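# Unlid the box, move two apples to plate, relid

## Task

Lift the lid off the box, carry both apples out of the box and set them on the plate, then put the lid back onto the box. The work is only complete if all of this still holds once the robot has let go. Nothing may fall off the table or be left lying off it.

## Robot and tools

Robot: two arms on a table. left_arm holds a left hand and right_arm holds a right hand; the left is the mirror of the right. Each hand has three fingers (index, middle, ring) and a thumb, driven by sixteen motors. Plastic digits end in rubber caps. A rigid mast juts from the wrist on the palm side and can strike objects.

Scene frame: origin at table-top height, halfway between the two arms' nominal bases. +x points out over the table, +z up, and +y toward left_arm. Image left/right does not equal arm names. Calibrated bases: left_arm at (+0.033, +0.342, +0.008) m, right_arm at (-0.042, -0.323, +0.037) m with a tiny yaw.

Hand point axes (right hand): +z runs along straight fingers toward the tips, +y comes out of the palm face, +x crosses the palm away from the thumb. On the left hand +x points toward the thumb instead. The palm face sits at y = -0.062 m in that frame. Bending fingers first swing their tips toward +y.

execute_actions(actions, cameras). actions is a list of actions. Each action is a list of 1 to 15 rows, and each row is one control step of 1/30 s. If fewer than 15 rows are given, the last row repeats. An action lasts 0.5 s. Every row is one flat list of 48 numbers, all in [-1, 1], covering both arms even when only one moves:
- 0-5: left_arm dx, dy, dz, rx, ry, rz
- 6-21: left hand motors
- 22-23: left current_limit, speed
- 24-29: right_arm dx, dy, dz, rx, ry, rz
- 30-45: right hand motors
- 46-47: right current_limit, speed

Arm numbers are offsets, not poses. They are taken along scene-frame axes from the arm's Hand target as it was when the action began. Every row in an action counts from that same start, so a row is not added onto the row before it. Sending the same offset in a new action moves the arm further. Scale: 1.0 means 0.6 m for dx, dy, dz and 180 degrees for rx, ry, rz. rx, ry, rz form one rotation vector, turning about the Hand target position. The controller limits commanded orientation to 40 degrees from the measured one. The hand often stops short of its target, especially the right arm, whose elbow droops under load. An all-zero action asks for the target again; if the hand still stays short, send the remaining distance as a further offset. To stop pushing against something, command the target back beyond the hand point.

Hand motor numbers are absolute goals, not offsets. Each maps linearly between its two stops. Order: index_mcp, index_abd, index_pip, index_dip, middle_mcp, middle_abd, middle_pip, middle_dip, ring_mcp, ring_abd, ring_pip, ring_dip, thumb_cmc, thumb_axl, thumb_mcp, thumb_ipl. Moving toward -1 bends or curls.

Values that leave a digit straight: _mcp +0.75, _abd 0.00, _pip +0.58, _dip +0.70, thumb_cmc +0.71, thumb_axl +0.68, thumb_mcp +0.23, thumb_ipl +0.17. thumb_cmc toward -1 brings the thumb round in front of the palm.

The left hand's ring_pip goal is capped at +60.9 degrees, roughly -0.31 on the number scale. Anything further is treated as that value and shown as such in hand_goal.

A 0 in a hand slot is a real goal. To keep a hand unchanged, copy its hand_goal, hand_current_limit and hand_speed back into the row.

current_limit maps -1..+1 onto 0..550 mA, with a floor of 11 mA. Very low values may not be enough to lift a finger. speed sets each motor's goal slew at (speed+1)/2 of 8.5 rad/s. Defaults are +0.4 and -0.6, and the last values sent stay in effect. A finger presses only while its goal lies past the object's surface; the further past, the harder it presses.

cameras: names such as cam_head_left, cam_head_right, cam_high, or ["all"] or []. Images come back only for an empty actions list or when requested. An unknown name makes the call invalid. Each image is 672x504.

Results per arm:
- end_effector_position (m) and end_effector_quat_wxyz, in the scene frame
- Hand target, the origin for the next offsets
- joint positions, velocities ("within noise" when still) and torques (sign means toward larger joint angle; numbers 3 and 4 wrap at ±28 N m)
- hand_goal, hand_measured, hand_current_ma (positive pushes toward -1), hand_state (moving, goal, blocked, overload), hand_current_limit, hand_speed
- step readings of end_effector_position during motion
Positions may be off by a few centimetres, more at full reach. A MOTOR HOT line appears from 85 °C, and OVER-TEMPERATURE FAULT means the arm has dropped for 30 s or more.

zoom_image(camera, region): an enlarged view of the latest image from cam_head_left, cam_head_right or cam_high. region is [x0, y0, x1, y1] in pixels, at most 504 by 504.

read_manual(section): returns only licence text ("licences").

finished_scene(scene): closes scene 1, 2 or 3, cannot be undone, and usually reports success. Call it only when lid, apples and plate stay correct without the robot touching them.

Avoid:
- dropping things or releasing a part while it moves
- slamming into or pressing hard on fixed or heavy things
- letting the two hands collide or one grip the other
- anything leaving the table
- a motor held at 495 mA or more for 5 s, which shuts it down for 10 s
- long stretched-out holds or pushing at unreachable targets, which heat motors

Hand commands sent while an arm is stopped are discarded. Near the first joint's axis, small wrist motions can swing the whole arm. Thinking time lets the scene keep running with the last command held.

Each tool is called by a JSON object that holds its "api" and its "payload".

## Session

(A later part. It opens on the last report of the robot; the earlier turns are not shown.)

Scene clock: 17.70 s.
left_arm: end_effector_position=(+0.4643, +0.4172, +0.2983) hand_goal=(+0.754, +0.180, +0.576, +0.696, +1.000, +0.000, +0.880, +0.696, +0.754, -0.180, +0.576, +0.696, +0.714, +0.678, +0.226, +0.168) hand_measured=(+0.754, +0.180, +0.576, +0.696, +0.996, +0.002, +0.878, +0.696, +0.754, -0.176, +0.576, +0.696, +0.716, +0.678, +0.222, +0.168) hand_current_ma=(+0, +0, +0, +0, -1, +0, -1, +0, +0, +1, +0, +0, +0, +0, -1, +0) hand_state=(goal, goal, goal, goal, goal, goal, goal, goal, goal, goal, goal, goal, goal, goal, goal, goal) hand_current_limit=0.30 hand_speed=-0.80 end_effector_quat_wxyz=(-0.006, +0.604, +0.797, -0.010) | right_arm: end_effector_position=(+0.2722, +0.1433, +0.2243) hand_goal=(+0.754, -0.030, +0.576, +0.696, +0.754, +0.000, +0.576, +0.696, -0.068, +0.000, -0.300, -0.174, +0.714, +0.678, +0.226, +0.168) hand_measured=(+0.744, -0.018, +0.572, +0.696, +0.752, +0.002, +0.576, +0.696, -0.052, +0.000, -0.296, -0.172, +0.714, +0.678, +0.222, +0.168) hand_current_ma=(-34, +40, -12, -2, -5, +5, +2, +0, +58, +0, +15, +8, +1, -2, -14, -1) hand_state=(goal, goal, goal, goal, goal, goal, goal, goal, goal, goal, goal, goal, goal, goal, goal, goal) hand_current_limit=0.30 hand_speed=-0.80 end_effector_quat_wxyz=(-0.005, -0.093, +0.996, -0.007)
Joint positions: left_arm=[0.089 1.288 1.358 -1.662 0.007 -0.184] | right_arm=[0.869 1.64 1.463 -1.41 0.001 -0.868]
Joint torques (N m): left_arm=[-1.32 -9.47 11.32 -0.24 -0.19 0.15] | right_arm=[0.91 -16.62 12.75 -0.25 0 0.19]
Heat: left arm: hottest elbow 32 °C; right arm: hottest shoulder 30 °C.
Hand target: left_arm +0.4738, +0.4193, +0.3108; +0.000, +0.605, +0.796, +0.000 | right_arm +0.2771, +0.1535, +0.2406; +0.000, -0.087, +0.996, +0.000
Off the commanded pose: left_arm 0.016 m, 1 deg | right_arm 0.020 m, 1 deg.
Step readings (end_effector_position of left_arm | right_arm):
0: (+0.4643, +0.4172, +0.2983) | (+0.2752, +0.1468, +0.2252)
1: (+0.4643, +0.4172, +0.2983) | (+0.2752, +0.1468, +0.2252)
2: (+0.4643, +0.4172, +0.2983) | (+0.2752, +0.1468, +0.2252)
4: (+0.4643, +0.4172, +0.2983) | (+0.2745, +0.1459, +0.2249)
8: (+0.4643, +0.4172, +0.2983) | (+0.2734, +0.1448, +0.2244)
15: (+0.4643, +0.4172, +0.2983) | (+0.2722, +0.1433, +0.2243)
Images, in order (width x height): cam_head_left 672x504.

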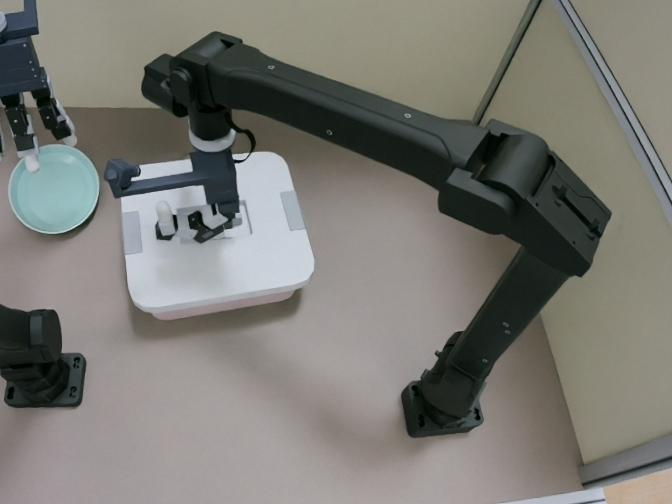

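{"api": "execute_actions", "payload": {"actions": [[[0,0,0,0,0,0,0.754,0.18,0.576,0.696,1,0,0.88,0.696,0.754,-0.18,0.576,0.696,0.714,0.678,0.226,0.168,0.3,-0.8,0.002,0.005,0.018,0,0,0,0.754,-0.03,0.576,0.696,0.754,0.0,0.576,0.696,-0.068,0,-0.3,-0.174,0.714,0.678,0.226,0.168,0.3,-0.8]]], "cameras": ["cam_head_left"]}}

{"api": "zoom_image", "payload": {"camera": "cam_head_left", "region": [160, 170, 270, 260]}}

Scene clock: 18.77 s.
left_arm: end_effector_position=(+0.4643, +0.4172, +0.2983) hand_goal=(+0.754, +0.180, +0.576, +0.696, +1.000, +0.000, +0.880, +0.696, +0.754, -0.180, +0.576, +0.696, +0.714, +0.678, +0.226, +0.168) hand_measured=(+0.754, +0.180, +0.576, +0.696, +0.996, +0.002, +0.878, +0.696, +0.754, -0.176, +0.576, +0.696, +0.716, +0.678, +0.222, +0.168) hand_current_ma=(+0, +0, +0, +0, -1, +0, -1, +0, +0, +1, +0, +0, +0, +0, -1, +0) hand_state=(goal, goal, goal, goal, goal, goal, goal, goal, goal, goal, goal, goal, goal, goal, goal, goal) hand_current_limit=0.30 hand_speed=-0.80 end_effector_quat_wxyz=(-0.006, +0.604, +0.797, -0.010) | right_arm: end_effector_position=(+0.2722, +0.1420, +0.2336) hand_goal=(+0.754, -0.030, +0.576, +0.696, +0.754, +0.000, +0.576, +0.696, -0.068, +0.000, -0.300, -0.174, +0.714, +0.678, +0.226, +0.168) hand_measured=(+0.746, -0.020, +0.572, +0.696, +0.752, +0.004, +0.576, +0.696, -0.052, +0.000, -0.296, -0.172, +0.714, +0.678, +0.222, +0.168) hand_current_ma=(-29, +32, -12, -2, -9, +9, +0, +0, +58, +0, +15, +8, +1, -2, -14, -1) hand_state=(goal, goal, goal, goal, goal, goal, goal, goal, goal, goal, goal, goal, goal, goal, goal, goal) hand_current_limit=0.30 hand_speed=-0.80 end_effector_quat_wxyz=(-0.010, -0.088, +0.996, -0.011)
Joint positions: left_arm=[0.089 1.288 1.358 -1.662 0.007 -0.184] | right_arm=[0.869 1.64 1.49 -1.45 0.001 -0.857]
Joint torques (N m): left_arm=[-1.32 -9.41 11.3 -0.23 -0.19 0.15] | right_arm=[1.08 -16.38 13.27 -0.16 -0.01 0.2]
Heat: left arm: hottest elbow 32 °C; right arm: hottest shoulder 30 °C.
Hand target: left_arm +0.4738, +0.4193, +0.3108; +0.000, +0.605, +0.796, +0.000 | right_arm +0.2783, +0.1565, +0.2514; +0.000, -0.087, +0.996, +0.000
Off the commanded pose: left_arm 0.016 m, 1 deg | right_arm 0.024 m, 2 deg.
Step readings (end_effector_position of left_arm | right_arm):
0: (+0.4643, +0.4172, +0.2983) | (+0.2722, +0.1433, +0.2243)
1: (+0.4643, +0.4172, +0.2983) | (+0.2723, +0.1434, +0.2245)
2: (+0.4643, +0.4172, +0.2983) | (+0.2721, +0.1431, +0.2249)
4: (+0.4643, +0.4172, +0.2983) | (+0.2717, +0.1421, +0.2262)
8: (+0.4643, +0.4172, +0.2983) | (+0.2721, +0.1420, +0.2313)
15: (+0.4643, +0.4172, +0.2983) | (+0.2722, +0.1420, +0.2336)
Images, in order (width x height): cam_head_left 672x504.

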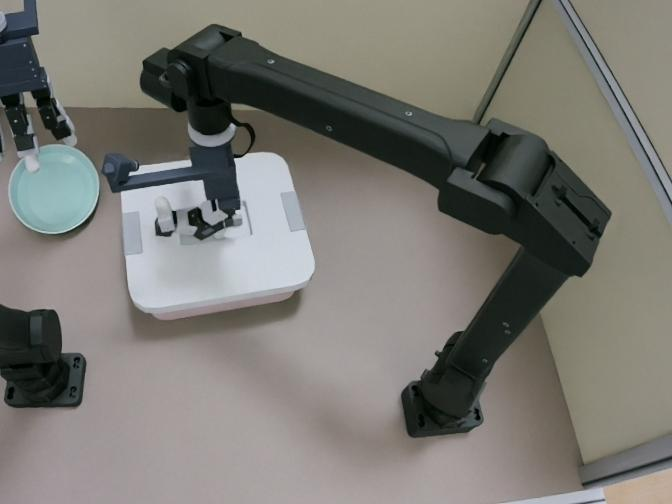

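Scaled by 4.582 from the camera's 672x504 image, which has a finer 960x720 frame.

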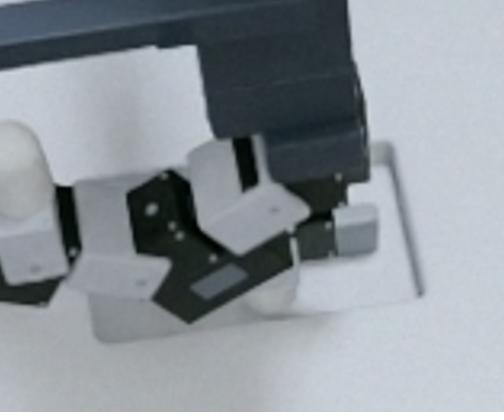

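{"api": "execute_actions", "payload": {"actions": [[[0,0,0,0,0,0,0.754,0.18,0.576,0.696,1,0,0.88,0.696,0.754,-0.18,0.576,0.696,0.714,0.678,0.226,0.168,0.3,-0.8,0.0,-0.004,0.025,0,0,0,0.754,-0.03,0.576,0.696,0.754,0.0,0.576,0.696,-0.068,0,-0.3,-0.174,0.714,0.678,0.226,0.168,0.3,-0.8]],[[0,0,0,0,0,0,0.754,0.18,0.576,0.696,1,0,0.88,0.696,0.754,-0.18,0.576,0.696,0.714,0.678,0.226,0.168,0.3,-0.8,0.0,-0.005,-0.04,0,0,0,0.754,-0.03,0.576,0.696,0.754,0.0,0.576,0.696,-0.068,0,-0.3,-0.174,0.714,0.678,0.226,0.168,0.3,-0.8]],[[0,0,0,0,0,0,0.754,0.18,0.576,0.696,1,0,0.88,0.696,0.754,-0.18,0.576,0.696,0.714,0.678,0.226,0.168,0.3,-0.8,0.0,0,-0.02,0,0,0,0.754,-0.03,0.576,0.696,0.754,0.0,0.576,0.696,-0.068,0,-0.3,-0.174,0.714,0.678,0.226,0.168,0.3,-0.8]]], "cameras": ["cam_head_left"]}}

{"api": "zoom_image", "payload": {"camera": "cam_head_left", "region": [160, 170, 270, 260]}}

Scene clock: 21.10 s.
left_arm: end_effector_position=(+0.4643, +0.4172, +0.2983) hand_goal=(+0.754, +0.180, +0.576, +0.696, +1.000, +0.000, +0.880, +0.696, +0.754, -0.180, +0.576, +0.696, +0.714, +0.678, +0.226, +0.168) hand_measured=(+0.754, +0.180, +0.576, +0.696, +0.996, +0.002, +0.878, +0.696, +0.754, -0.176, +0.576, +0.696, +0.716, +0.678, +0.222, +0.168) hand_current_ma=(+0, +0, +0, +0, -1, +0, -1, +0, +0, +1, +0, +0, +0, +0, -1, +0) hand_state=(goal, goal, goal, goal, goal, goal, goal, goal, goal, goal, goal, goal, goal, goal, goal, goal) hand_current_limit=0.30 hand_speed=-0.80 end_effector_quat_wxyz=(-0.006, +0.604, +0.797, -0.010) | right_arm: end_effector_position=(+0.2778, +0.1490, +0.2404) hand_goal=(+0.754, -0.030, +0.576, +0.696, +0.754, +0.000, +0.576, +0.696, -0.068, +0.000, -0.300, -0.174, +0.714, +0.678, +0.226, +0.168) hand_measured=(+0.748, -0.026, +0.572, +0.696, +0.752, +0.002, +0.576, +0.696, -0.052, +0.000, -0.296, -0.172, +0.714, +0.678, +0.222, +0.168) hand_current_ma=(-21, +11, -11, -2, -9, +7, +0, +0, +58, +0, +15, +8, +1, -2, -14, -1) hand_state=(goal, goal, goal, goal, goal, goal, goal, goal, goal, goal, goal, goal, goal, goal, goal, goal) hand_current_limit=0.30 hand_speed=-0.80 end_effector_quat_wxyz=(+0.002, -0.088, +0.996, +0.001)
Joint positions: left_arm=[0.089 1.288 1.358 -1.662 0.007 -0.184] | right_arm=[0.869 1.64 1.502 -1.429 0.001 -0.857]
Joint torques (N m): left_arm=[-1.26 -9.47 11.32 -0.24 -0.19 0.15] | right_arm=[0.5 -16.44 8.1 0.88 0.01 0.12]
Heat: left arm: hottest elbow 32 °C; right arm: hottest shoulder 30 °C.
Hand target: left_arm +0.4738, +0.4193, +0.3108; +0.000, +0.605, +0.796, +0.000 | right_arm +0.2783, +0.1511, +0.2304; +0.000, -0.087, +0.996, +0.000
Off the commanded pose: left_arm 0.016 m, 1 deg | right_arm 0.010 m, 0 deg.
Step readings (end_effector_position of left_arm | right_arm):
0: (+0.4643, +0.4172, +0.2983) | (+0.2722, +0.1420, +0.2336)
1: (+0.4643, +0.4172, +0.2983) | (+0.2722, +0.1420, +0.2336)
2: (+0.4643, +0.4172, +0.2983) | (+0.2723, +0.1421, +0.2342)
4: (+0.4643, +0.4172, +0.2983) | (+0.2723, +0.1422, +0.2362)
8: (+0.4643, +0.4172, +0.2983) | (+0.2708, +0.1403, +0.2416)
15: (+0.4643, +0.4172, +0.2983) | (+0.2706, +0.1401, +0.2435)
16: (+0.4643, +0.4172, +0.2983) | (+0.2706, +0.1401, +0.2435)
17: (+0.4643, +0.4172, +0.2983) | (+0.2706, +0.1401, +0.2435)
19: (+0.4643, +0.4172, +0.2983) | (+0.2716, +0.1413, +0.2438)
23: (+0.4643, +0.4172, +0.2983) | (+0.2750, +0.1454, +0.2453)
30: (+0.4643, +0.4172, +0.2983) | (+0.2762, +0.1469, +0.2458)
31: (+0.4643, +0.4172, +0.2983) | (+0.2764, +0.1472, +0.2459)
32: (+0.4643, +0.4172, +0.2983) | (+0.2767, +0.1475, +0.2460)
34: (+0.4643, +0.4172, +0.2983) | (+0.2778, +0.1490, +0.2456)
38: (+0.4643, +0.4172, +0.2983) | (+0.2779, +0.1490, +0.2420)
45: (+0.4643, +0.4172, +0.2983) | (+0.2778, +0.1490, +0.2404)
Images, in order (width x height): cam_head_left 672x504.

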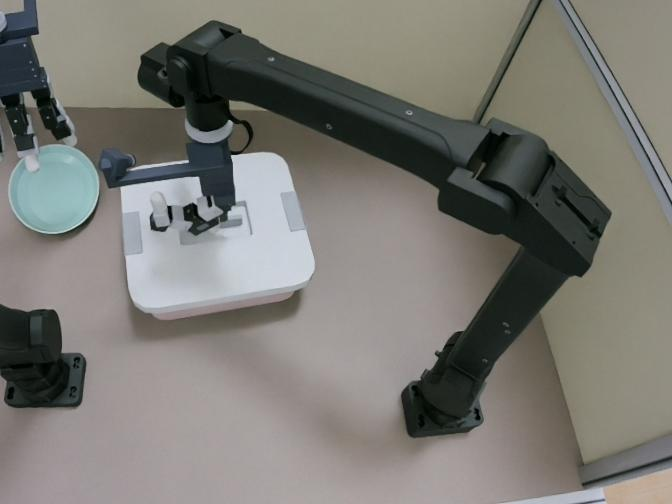

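Scaled by 4.582 from the camera's 672x504 image, which has a finer 960x720 frame.

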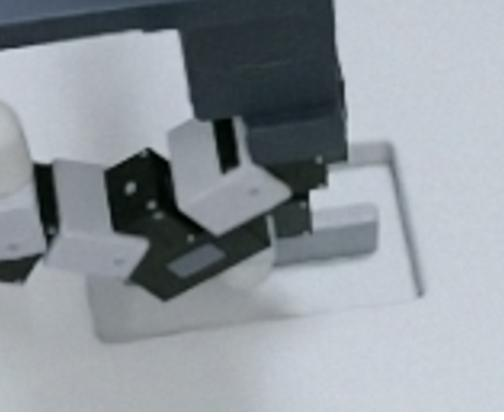

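{"api": "execute_actions", "payload": {"actions": [[[0,0,0,0,0,0,0.754,0.18,0.576,0.696,1,0,0.88,0.696,0.754,-0.18,0.576,0.696,0.714,0.678,0.226,0.168,0.3,-0.8,0.0,-0.0075,-0.011,0,0,0,0.754,-0.03,0.576,0.696,0.754,0.0,0.576,0.696,-0.068,0,-0.3,-0.174,0.714,0.678,0.226,0.168,0.3,-0.8]]], "cameras": ["cam_head_left"]}}

{"api": "zoom_image", "payload": {"camera": "cam_head_left", "region": [160, 170, 270, 260]}}

Scene clock: 22.23 s.
left_arm: end_effector_position=(+0.4643, +0.4172, +0.2983) hand_goal=(+0.754, +0.180, +0.576, +0.696, +1.000, +0.000, +0.880, +0.696, +0.754, -0.180, +0.576, +0.696, +0.714, +0.678, +0.226, +0.168) hand_measured=(+0.754, +0.180, +0.576, +0.696, +0.996, +0.002, +0.878, +0.696, +0.754, -0.176, +0.576, +0.696, +0.716, +0.678, +0.222, +0.168) hand_current_ma=(+0, +0, +0, +0, -1, +0, -1, +0, +0, +1, +0, +0, +0, +0, -1, +0) hand_state=(goal, goal, goal, goal, goal, goal, goal, goal, goal, goal, goal, goal, goal, goal, goal, goal) hand_current_limit=0.30 hand_speed=-0.80 end_effector_quat_wxyz=(-0.006, +0.604, +0.797, -0.010) | right_arm: end_effector_position=(+0.2760, +0.1467, +0.2304) hand_goal=(+0.754, -0.030, +0.576, +0.696, +0.754, +0.000, +0.576, +0.696, -0.068, +0.000, -0.300, -0.174, +0.714, +0.678, +0.226, +0.168) hand_measured=(+0.748, -0.026, +0.572, +0.696, +0.752, +0.002, +0.576, +0.696, -0.052, +0.000, -0.296, -0.172, +0.714, +0.678, +0.222, +0.168) hand_current_ma=(-21, +10, -11, -2, -9, +7, +0, +0, +58, +0, +15, +8, +1, -2, -14, -1) hand_state=(goal, goal, goal, goal, goal, goal, goal, goal, goal, goal, goal, goal, goal, goal, goal, goal) hand_current_limit=0.30 hand_speed=-0.80 end_effector_quat_wxyz=(+0.000, -0.088, +0.996, -0.001)
Joint positions: left_arm=[0.089 1.288 1.358 -1.662 0.007 -0.184] | right_arm=[0.869 1.64 1.476 -1.409 0.001 -0.857]
Joint torques (N m): left_arm=[-1.32 -9.47 11.33 -0.24 -0.19 0.15] | right_arm=[0.03 -16.91 8.09 0.87 0.01 0.07]
Heat: left arm: hottest elbow 32 °C; right arm: hottest shoulder 30 °C.
Hand target: left_arm +0.4738, +0.4193, +0.3108; +0.000, +0.605, +0.796, +0.000 | right_arm +0.2783, +0.1466, +0.2238; +0.000, -0.087, +0.996, +0.000
Off the commanded pose: left_arm 0.016 m, 1 deg | right_arm 0.007 m, 0 deg.
Step readings (end_effector_position of left_arm | right_arm):
0: (+0.4643, +0.4172, +0.2983) | (+0.2778, +0.1490, +0.2404)
1: (+0.4643, +0.4172, +0.2983) | (+0.2778, +0.1490, +0.2404)
2: (+0.4643, +0.4172, +0.2983) | (+0.2779, +0.1491, +0.2398)
4: (+0.4643, +0.4172, +0.2983) | (+0.2778, +0.1489, +0.2377)
8: (+0.4643, +0.4172, +0.2983) | (+0.2758, +0.1465, +0.2312)
15: (+0.4643, +0.4172, +0.2983) | (+0.2760, +0.1467, +0.2304)
Images, in order (width x height): cam_head_left 672x504.

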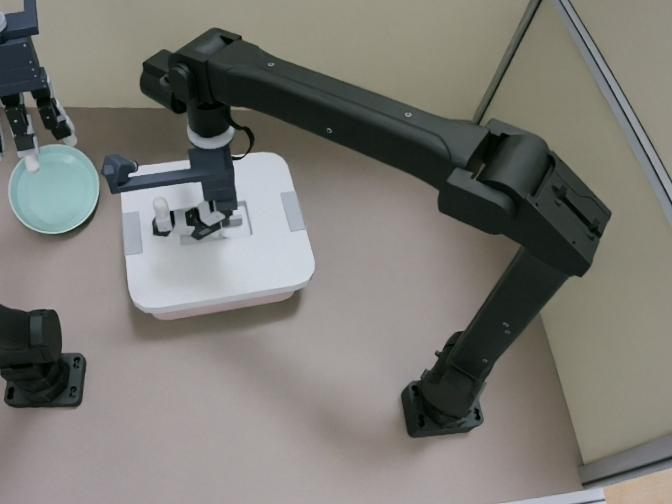

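Scaled by 4.582 from the camera's 672x504 image, which has a finer 960x720 frame.

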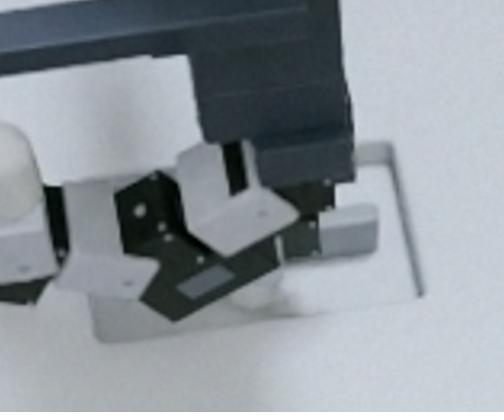

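{"api": "execute_actions", "payload": {"actions": [[[0,0,0,0,0,0,0.754,0.18,0.576,0.696,1,0,0.88,0.696,0.754,-0.18,0.576,0.696,0.714,0.678,0.226,0.168,0.3,-0.8,0.0,0,0,0,0,0,0.754,-0.1,0.576,0.696,0.754,0.1,0.576,0.696,-0.068,0,-0.3,-0.174,0.714,0.678,0.226,0.168,0.3,-0.9]],[[0,0,0,0,0,0,0.754,0.18,0.576,0.696,1,0,0.88,0.696,0.754,-0.18,0.576,0.696,0.714,0.678,0.226,0.168,0.3,-0.8,0.0,0,0,0,0,0,0.754,-0.35,0.576,0.696,0.754,0.3,0.576,0.696,-0.068,0,-0.3,-0.174,0.714,0.678,0.226,0.168,0.78,-0.8]]], "cameras": ["cam_head_left"]}}

{"api": "zoom_image", "payload": {"camera": "cam_head_left", "region": [160, 170, 270, 260]}}

Scene clock: 23.83 s.
left_arm: end_effector_position=(+0.4643, +0.4172, +0.2983) hand_goal=(+0.754, +0.180, +0.576, +0.696, +1.000, +0.000, +0.880, +0.696, +0.754, -0.180, +0.576, +0.696, +0.714, +0.678, +0.226, +0.168) hand_measured=(+0.754, +0.180, +0.576, +0.696, +0.996, +0.002, +0.878, +0.696, +0.754, -0.176, +0.576, +0.696, +0.716, +0.678, +0.222, +0.168) hand_current_ma=(+0, +0, +0, +0, -1, +0, -1, +0, +0, +1, +0, +0, +0, +0, -1, +0) hand_state=(goal, goal, goal, goal, goal, goal, goal, goal, goal, goal, goal, goal, goal, goal, goal, goal) hand_current_limit=0.30 hand_speed=-0.80 end_effector_quat_wxyz=(-0.006, +0.604, +0.797, -0.010) | right_arm: end_effector_position=(+0.2758, +0.1469, +0.2304) hand_goal=(+0.754, -0.350, +0.576, +0.696, +0.754, +0.300, +0.576, +0.696, -0.068, +0.000, -0.300, -0.174, +0.714, +0.678, +0.226, +0.168) hand_measured=(+0.750, -0.092, +0.574, +0.696, +0.752, +0.082, +0.576, +0.696, -0.052, +0.000, -0.296, -0.172, +0.714, +0.678, +0.222, +0.168) hand_current_ma=(-15, +490, -9, -2, -3, -489, +0, +0, +58, +0, +15, +8, +1, -2, -14, -1) hand_state=(goal, blocked, goal, goal, goal, blocked, goal, goal, goal, goal, goal, goal, goal, goal, goal, goal) hand_current_limit=0.78 hand_speed=-0.80 end_effector_quat_wxyz=(-0.001, -0.088, +0.996, -0.001)
Joint positions: left_arm=[0.089 1.288 1.358 -1.662 0.007 -0.184] | right_arm=[0.869 1.64 1.476 -1.409 0 -0.857]
Joint torques (N m): left_arm=[-1.32 -9.47 11.3 -0.25 -0.19 0.15] | right_arm=[-0.03 -16.97 8.08 0.84 0.01 0.07]
Heat: left arm: hottest elbow 32 °C; right arm: hottest elbow 31 °C.
Hand target: left_arm +0.4738, +0.4193, +0.3108; +0.000, +0.605, +0.796, +0.000 | right_arm +0.2783, +0.1466, +0.2238; +0.000, -0.087, +0.996, +0.000
Off the commanded pose: left_arm 0.016 m, 1 deg | right_arm 0.007 m, 0 deg.
Step readings (end_effector_position of left_arm | right_arm):
0: (+0.4643, +0.4172, +0.2983) | (+0.2760, +0.1467, +0.2304)
1: (+0.4643, +0.4172, +0.2983) | (+0.2760, +0.1467, +0.2304)
2: (+0.4643, +0.4172, +0.2983) | (+0.2760, +0.1467, +0.2304)
4: (+0.4643, +0.4172, +0.2983) | (+0.2760, +0.1467, +0.2304)
8: (+0.4643, +0.4172, +0.2983) | (+0.2760, +0.1467, +0.2304)
15: (+0.4643, +0.4172, +0.2983) | (+0.2760, +0.1467, +0.2304)
16: (+0.4643, +0.4172, +0.2983) | (+0.2760, +0.1467, +0.2304)
17: (+0.4643, +0.4172, +0.2983) | (+0.2760, +0.1467, +0.2304)
19: (+0.4643, +0.4172, +0.2983) | (+0.2758, +0.1469, +0.2304)
23: (+0.4643, +0.4172, +0.2983) | (+0.2758, +0.1469, +0.2304)
30: (+0.4643, +0.4172, +0.2983) | (+0.2758, +0.1469, +0.2304)
Images, in order (width x height): cam_head_left 672x504.

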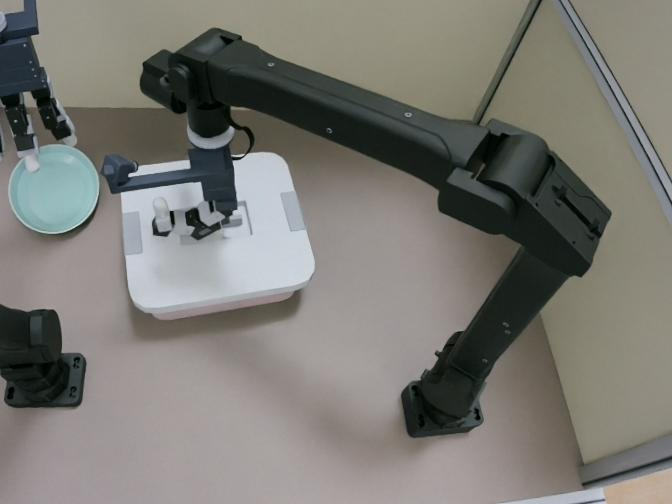

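Scaled by 4.582 from the camera's 672x504 image, which has a finer 960x720 frame.

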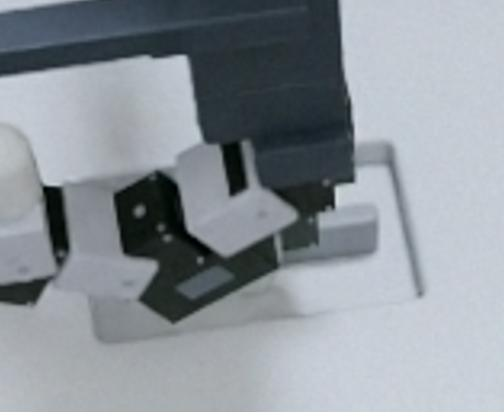

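{"api": "execute_actions", "payload": {"actions": [[[0,0,0,0,0,0,0.754,0.18,0.576,0.696,1,0,0.88,0.696,0.754,-0.18,0.576,0.696,0.714,0.678,0.226,0.168,0.3,-0.8,0.01,0.006,0.05,0,0,0,0.754,-0.35,0.576,0.696,0.754,0.3,0.576,0.696,-0.068,0,-0.3,-0.174,0.714,0.678,0.226,0.168,0.78,-0.8]],[[0,0,0,0,0,0,0.754,0.18,0.576,0.696,1,0,0.88,0.696,0.754,-0.18,0.576,0.696,0.714,0.678,0.226,0.168,0.3,-0.8,0.005,0.003,0.06,0,0,0,0.754,-0.35,0.576,0.696,0.754,0.3,0.576,0.696,-0.068,0,-0.3,-0.174,0.714,0.678,0.226,0.168,0.78,-0.8]]], "cameras": ["cam_head_left"]}}

{"api": "zoom_image", "payload": {"camera": "cam_head_left", "region": [100, 130, 340, 340]}}

Scene clock: 25.53 s.
left_arm: end_effector_position=(+0.4643, +0.4172, +0.2983) hand_goal=(+0.754, +0.180, +0.576, +0.696, +1.000, +0.000, +0.880, +0.696, +0.754, -0.180, +0.576, +0.696, +0.714, +0.678, +0.226, +0.168) hand_measured=(+0.754, +0.180, +0.576, +0.696, +0.996, +0.002, +0.878, +0.696, +0.754, -0.176, +0.576, +0.696, +0.716, +0.678, +0.222, +0.168) hand_current_ma=(+0, +0, +0, +0, -1, +0, -1, +0, +0, +1, +0, +0, +0, +0, -1, +0) hand_state=(goal, goal, goal, goal, goal, goal, goal, goal, goal, goal, goal, goal, goal, goal, goal, goal) hand_current_limit=0.30 hand_speed=-0.80 end_effector_quat_wxyz=(-0.006, +0.604, +0.797, -0.010) | right_arm: end_effector_position=(+0.2714, +0.1411, +0.2633) hand_goal=(+0.754, -0.350, +0.576, +0.696, +0.754, +0.300, +0.576, +0.696, -0.068, +0.000, -0.300, -0.174, +0.714, +0.678, +0.226, +0.168) hand_measured=(+0.746, -0.092, +0.572, +0.694, +0.752, +0.088, +0.574, +0.696, -0.052, +0.000, -0.296, -0.172, +0.714, +0.678, +0.222, +0.168) hand_current_ma=(-33, +490, -15, -3, -4, -489, -3, +0, +58, +0, +15, +8, +1, -2, -14, -1) hand_state=(goal, blocked, goal, goal, goal, blocked, goal, goal, goal, goal, goal, goal, goal, goal, goal, goal) hand_current_limit=0.78 hand_speed=-0.80 end_effector_quat_wxyz=(-0.018, -0.088, +0.996, -0.020)
Joint positions: left_arm=[0.089 1.288 1.358 -1.662 0.007 -0.184] | right_arm=[0.869 1.644 1.577 -1.558 0.001 -0.857]
Joint torques (N m): left_arm=[-1.32 -9.47 11.32 -0.24 -0.19 0.15] | right_arm=[-0.56 -17.03 14.23 -0.13 0.02 0]
Heat: left arm: hottest elbow 32 °C; right arm: hottest elbow 31 °C.
Hand target: left_arm +0.4738, +0.4193, +0.3108; +0.000, +0.605, +0.796, +0.000 | right_arm +0.2872, +0.1520, +0.2898; +0.000, -0.087, +0.996, +0.000
Off the commanded pose: left_arm 0.016 m, 1 deg | right_arm 0.033 m, 3 deg.
Step readings (end_effector_position of left_arm | right_arm):
0: (+0.4643, +0.4172, +0.2983) | (+0.2758, +0.1469, +0.2304)
1: (+0.4643, +0.4172, +0.2983) | (+0.2758, +0.1469, +0.2304)
2: (+0.4643, +0.4172, +0.2983) | (+0.2756, +0.1466, +0.2303)
4: (+0.4643, +0.4172, +0.2983) | (+0.2758, +0.1464, +0.2303)
8: (+0.4643, +0.4172, +0.2983) | (+0.2735, +0.1437, +0.2301)
15: (+0.4643, +0.4172, +0.2983) | (+0.2717, +0.1418, +0.2309)
16: (+0.4643, +0.4172, +0.2983) | (+0.2718, +0.1419, +0.2315)
17: (+0.4643, +0.4172, +0.2983) | (+0.2716, +0.1417, +0.2330)
19: (+0.4643, +0.4172, +0.2983) | (+0.2715, +0.1415, +0.2384)
23: (+0.4643, +0.4172, +0.2983) | (+0.2726, +0.1425, +0.2554)
30: (+0.4643, +0.4172, +0.2983) | (+0.2722, +0.1420, +0.2636)
Images, in order (width x height): cam_head_left 672x504.

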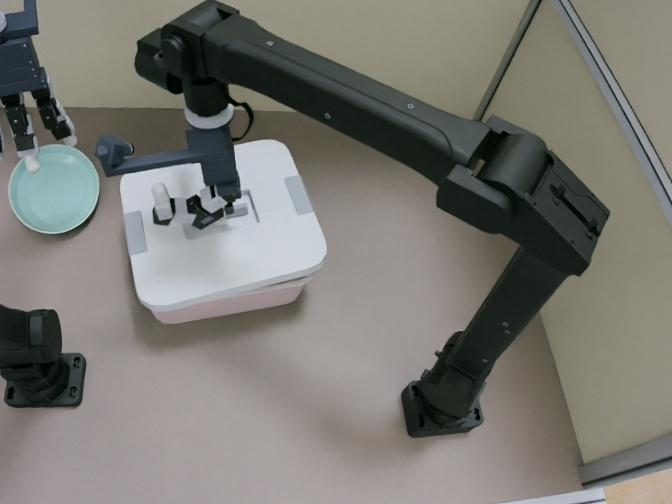

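Scaled by 2.100 from the camera's 672x504 image, which has a finer 960x720 frame.

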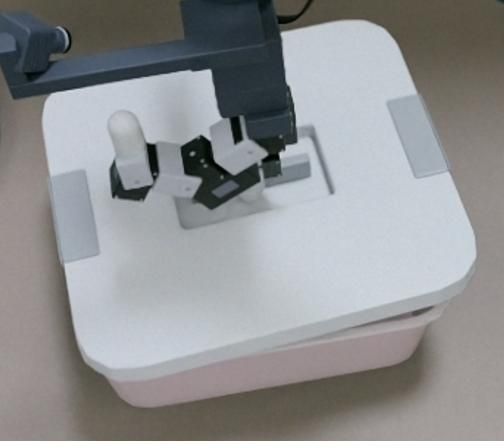

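{"api": "execute_actions", "payload": {"actions": [[[0,0,0,0,0,0,0.754,0.18,0.576,0.696,1,0,0.88,0.696,0.754,-0.18,0.576,0.696,0.714,0.678,0.226,0.168,0.3,-0.8,0.0,0.0,0.05,0,0,0,0.754,-0.35,0.576,0.696,0.754,0.3,0.576,0.696,-0.068,0,-0.3,-0.174,0.714,0.678,0.226,0.168,0.78,-0.8]]], "cameras": ["cam_head_left"]}}

{"api": "zoom_image", "payload": {"camera": "cam_head_left", "region": [100, 130, 340, 340]}}

Scene clock: 26.67 s.
left_arm: end_effector_position=(+0.4643, +0.4172, +0.2983) hand_goal=(+0.754, +0.180, +0.576, +0.696, +1.000, +0.000, +0.880, +0.696, +0.754, -0.180, +0.576, +0.696, +0.714, +0.678, +0.226, +0.168) hand_measured=(+0.754, +0.180, +0.576, +0.696, +0.996, +0.002, +0.878, +0.696, +0.754, -0.176, +0.576, +0.696, +0.716, +0.678, +0.222, +0.168) hand_current_ma=(+0, +0, +0, +0, -1, +0, -1, +0, +0, +1, +0, +0, +0, +0, -1, +0) hand_state=(goal, goal, goal, goal, goal, goal, goal, goal, goal, goal, goal, goal, goal, goal, goal, goal) hand_current_limit=0.30 hand_speed=-0.80 end_effector_quat_wxyz=(-0.006, +0.604, +0.797, -0.010) | right_arm: end_effector_position=(+0.2726, +0.1425, +0.2931) hand_goal=(+0.754, -0.350, +0.576, +0.696, +0.754, +0.300, +0.576, +0.696, -0.068, +0.000, -0.300, -0.174, +0.714, +0.678, +0.226, +0.168) hand_measured=(+0.746, -0.092, +0.572, +0.694, +0.752, +0.088, +0.574, +0.696, -0.052, +0.000, -0.296, -0.172, +0.714, +0.678, +0.222, +0.168) hand_current_ma=(-32, +490, -14, -3, -4, -489, -4, +0, +58, +0, +15, +8, +1, -2, -14, -1) hand_state=(goal, blocked, goal, goal, goal, blocked, goal, goal, goal, goal, goal, goal, goal, goal, goal, goal) hand_current_limit=0.78 hand_speed=-0.80 end_effector_quat_wxyz=(-0.019, -0.088, +0.996, -0.020)
Joint positions: left_arm=[0.089 1.288 1.358 -1.662 0.007 -0.184] | right_arm=[0.869 1.647 1.659 -1.637 0.001 -0.857]
Joint torques (N m): left_arm=[-1.32 -9.47 11.32 -0.23 -0.19 0.15] | right_arm=[-0.62 -17.08 14.24 -0.13 0.03 0]
Heat: left arm: hottest elbow 32 °C; right arm: hottest elbow 31 °C.
Hand target: left_arm +0.4738, +0.4193, +0.3108; +0.000, +0.605, +0.796, +0.000 | right_arm +0.2873, +0.1520, +0.3198; +0.000, -0.087, +0.996, +0.000
Off the commanded pose: left_arm 0.016 m, 1 deg | right_arm 0.032 m, 3 deg.
Step readings (end_effector_position of left_arm | right_arm):
0: (+0.4643, +0.4172, +0.2983) | (+0.2714, +0.1411, +0.2633)
1: (+0.4643, +0.4172, +0.2983) | (+0.2715, +0.1412, +0.2635)
2: (+0.4643, +0.4172, +0.2983) | (+0.2713, +0.1409, +0.2648)
4: (+0.4643, +0.4172, +0.2983) | (+0.2704, +0.1398, +0.2686)
8: (+0.4643, +0.4172, +0.2983) | (+0.2716, +0.1413, +0.2835)
15: (+0.4643, +0.4172, +0.2983) | (+0.2733, +0.1434, +0.2934)
Images, in order (width x height): cam_head_left 672x504.

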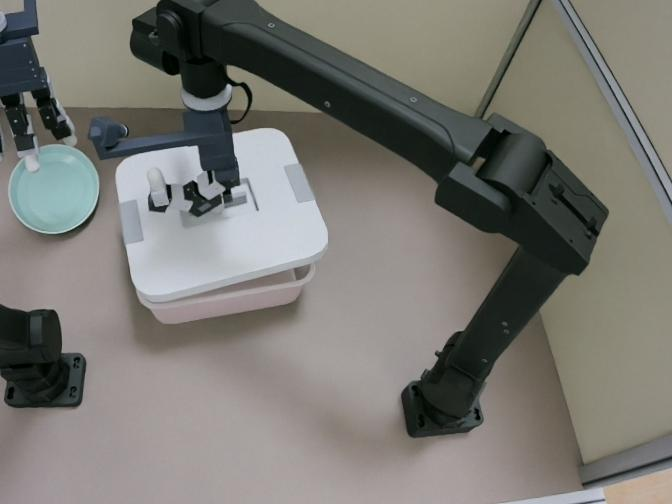

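Scaled by 2.100 from the camera's 672x504 image, which has a finer 960x720 frame.

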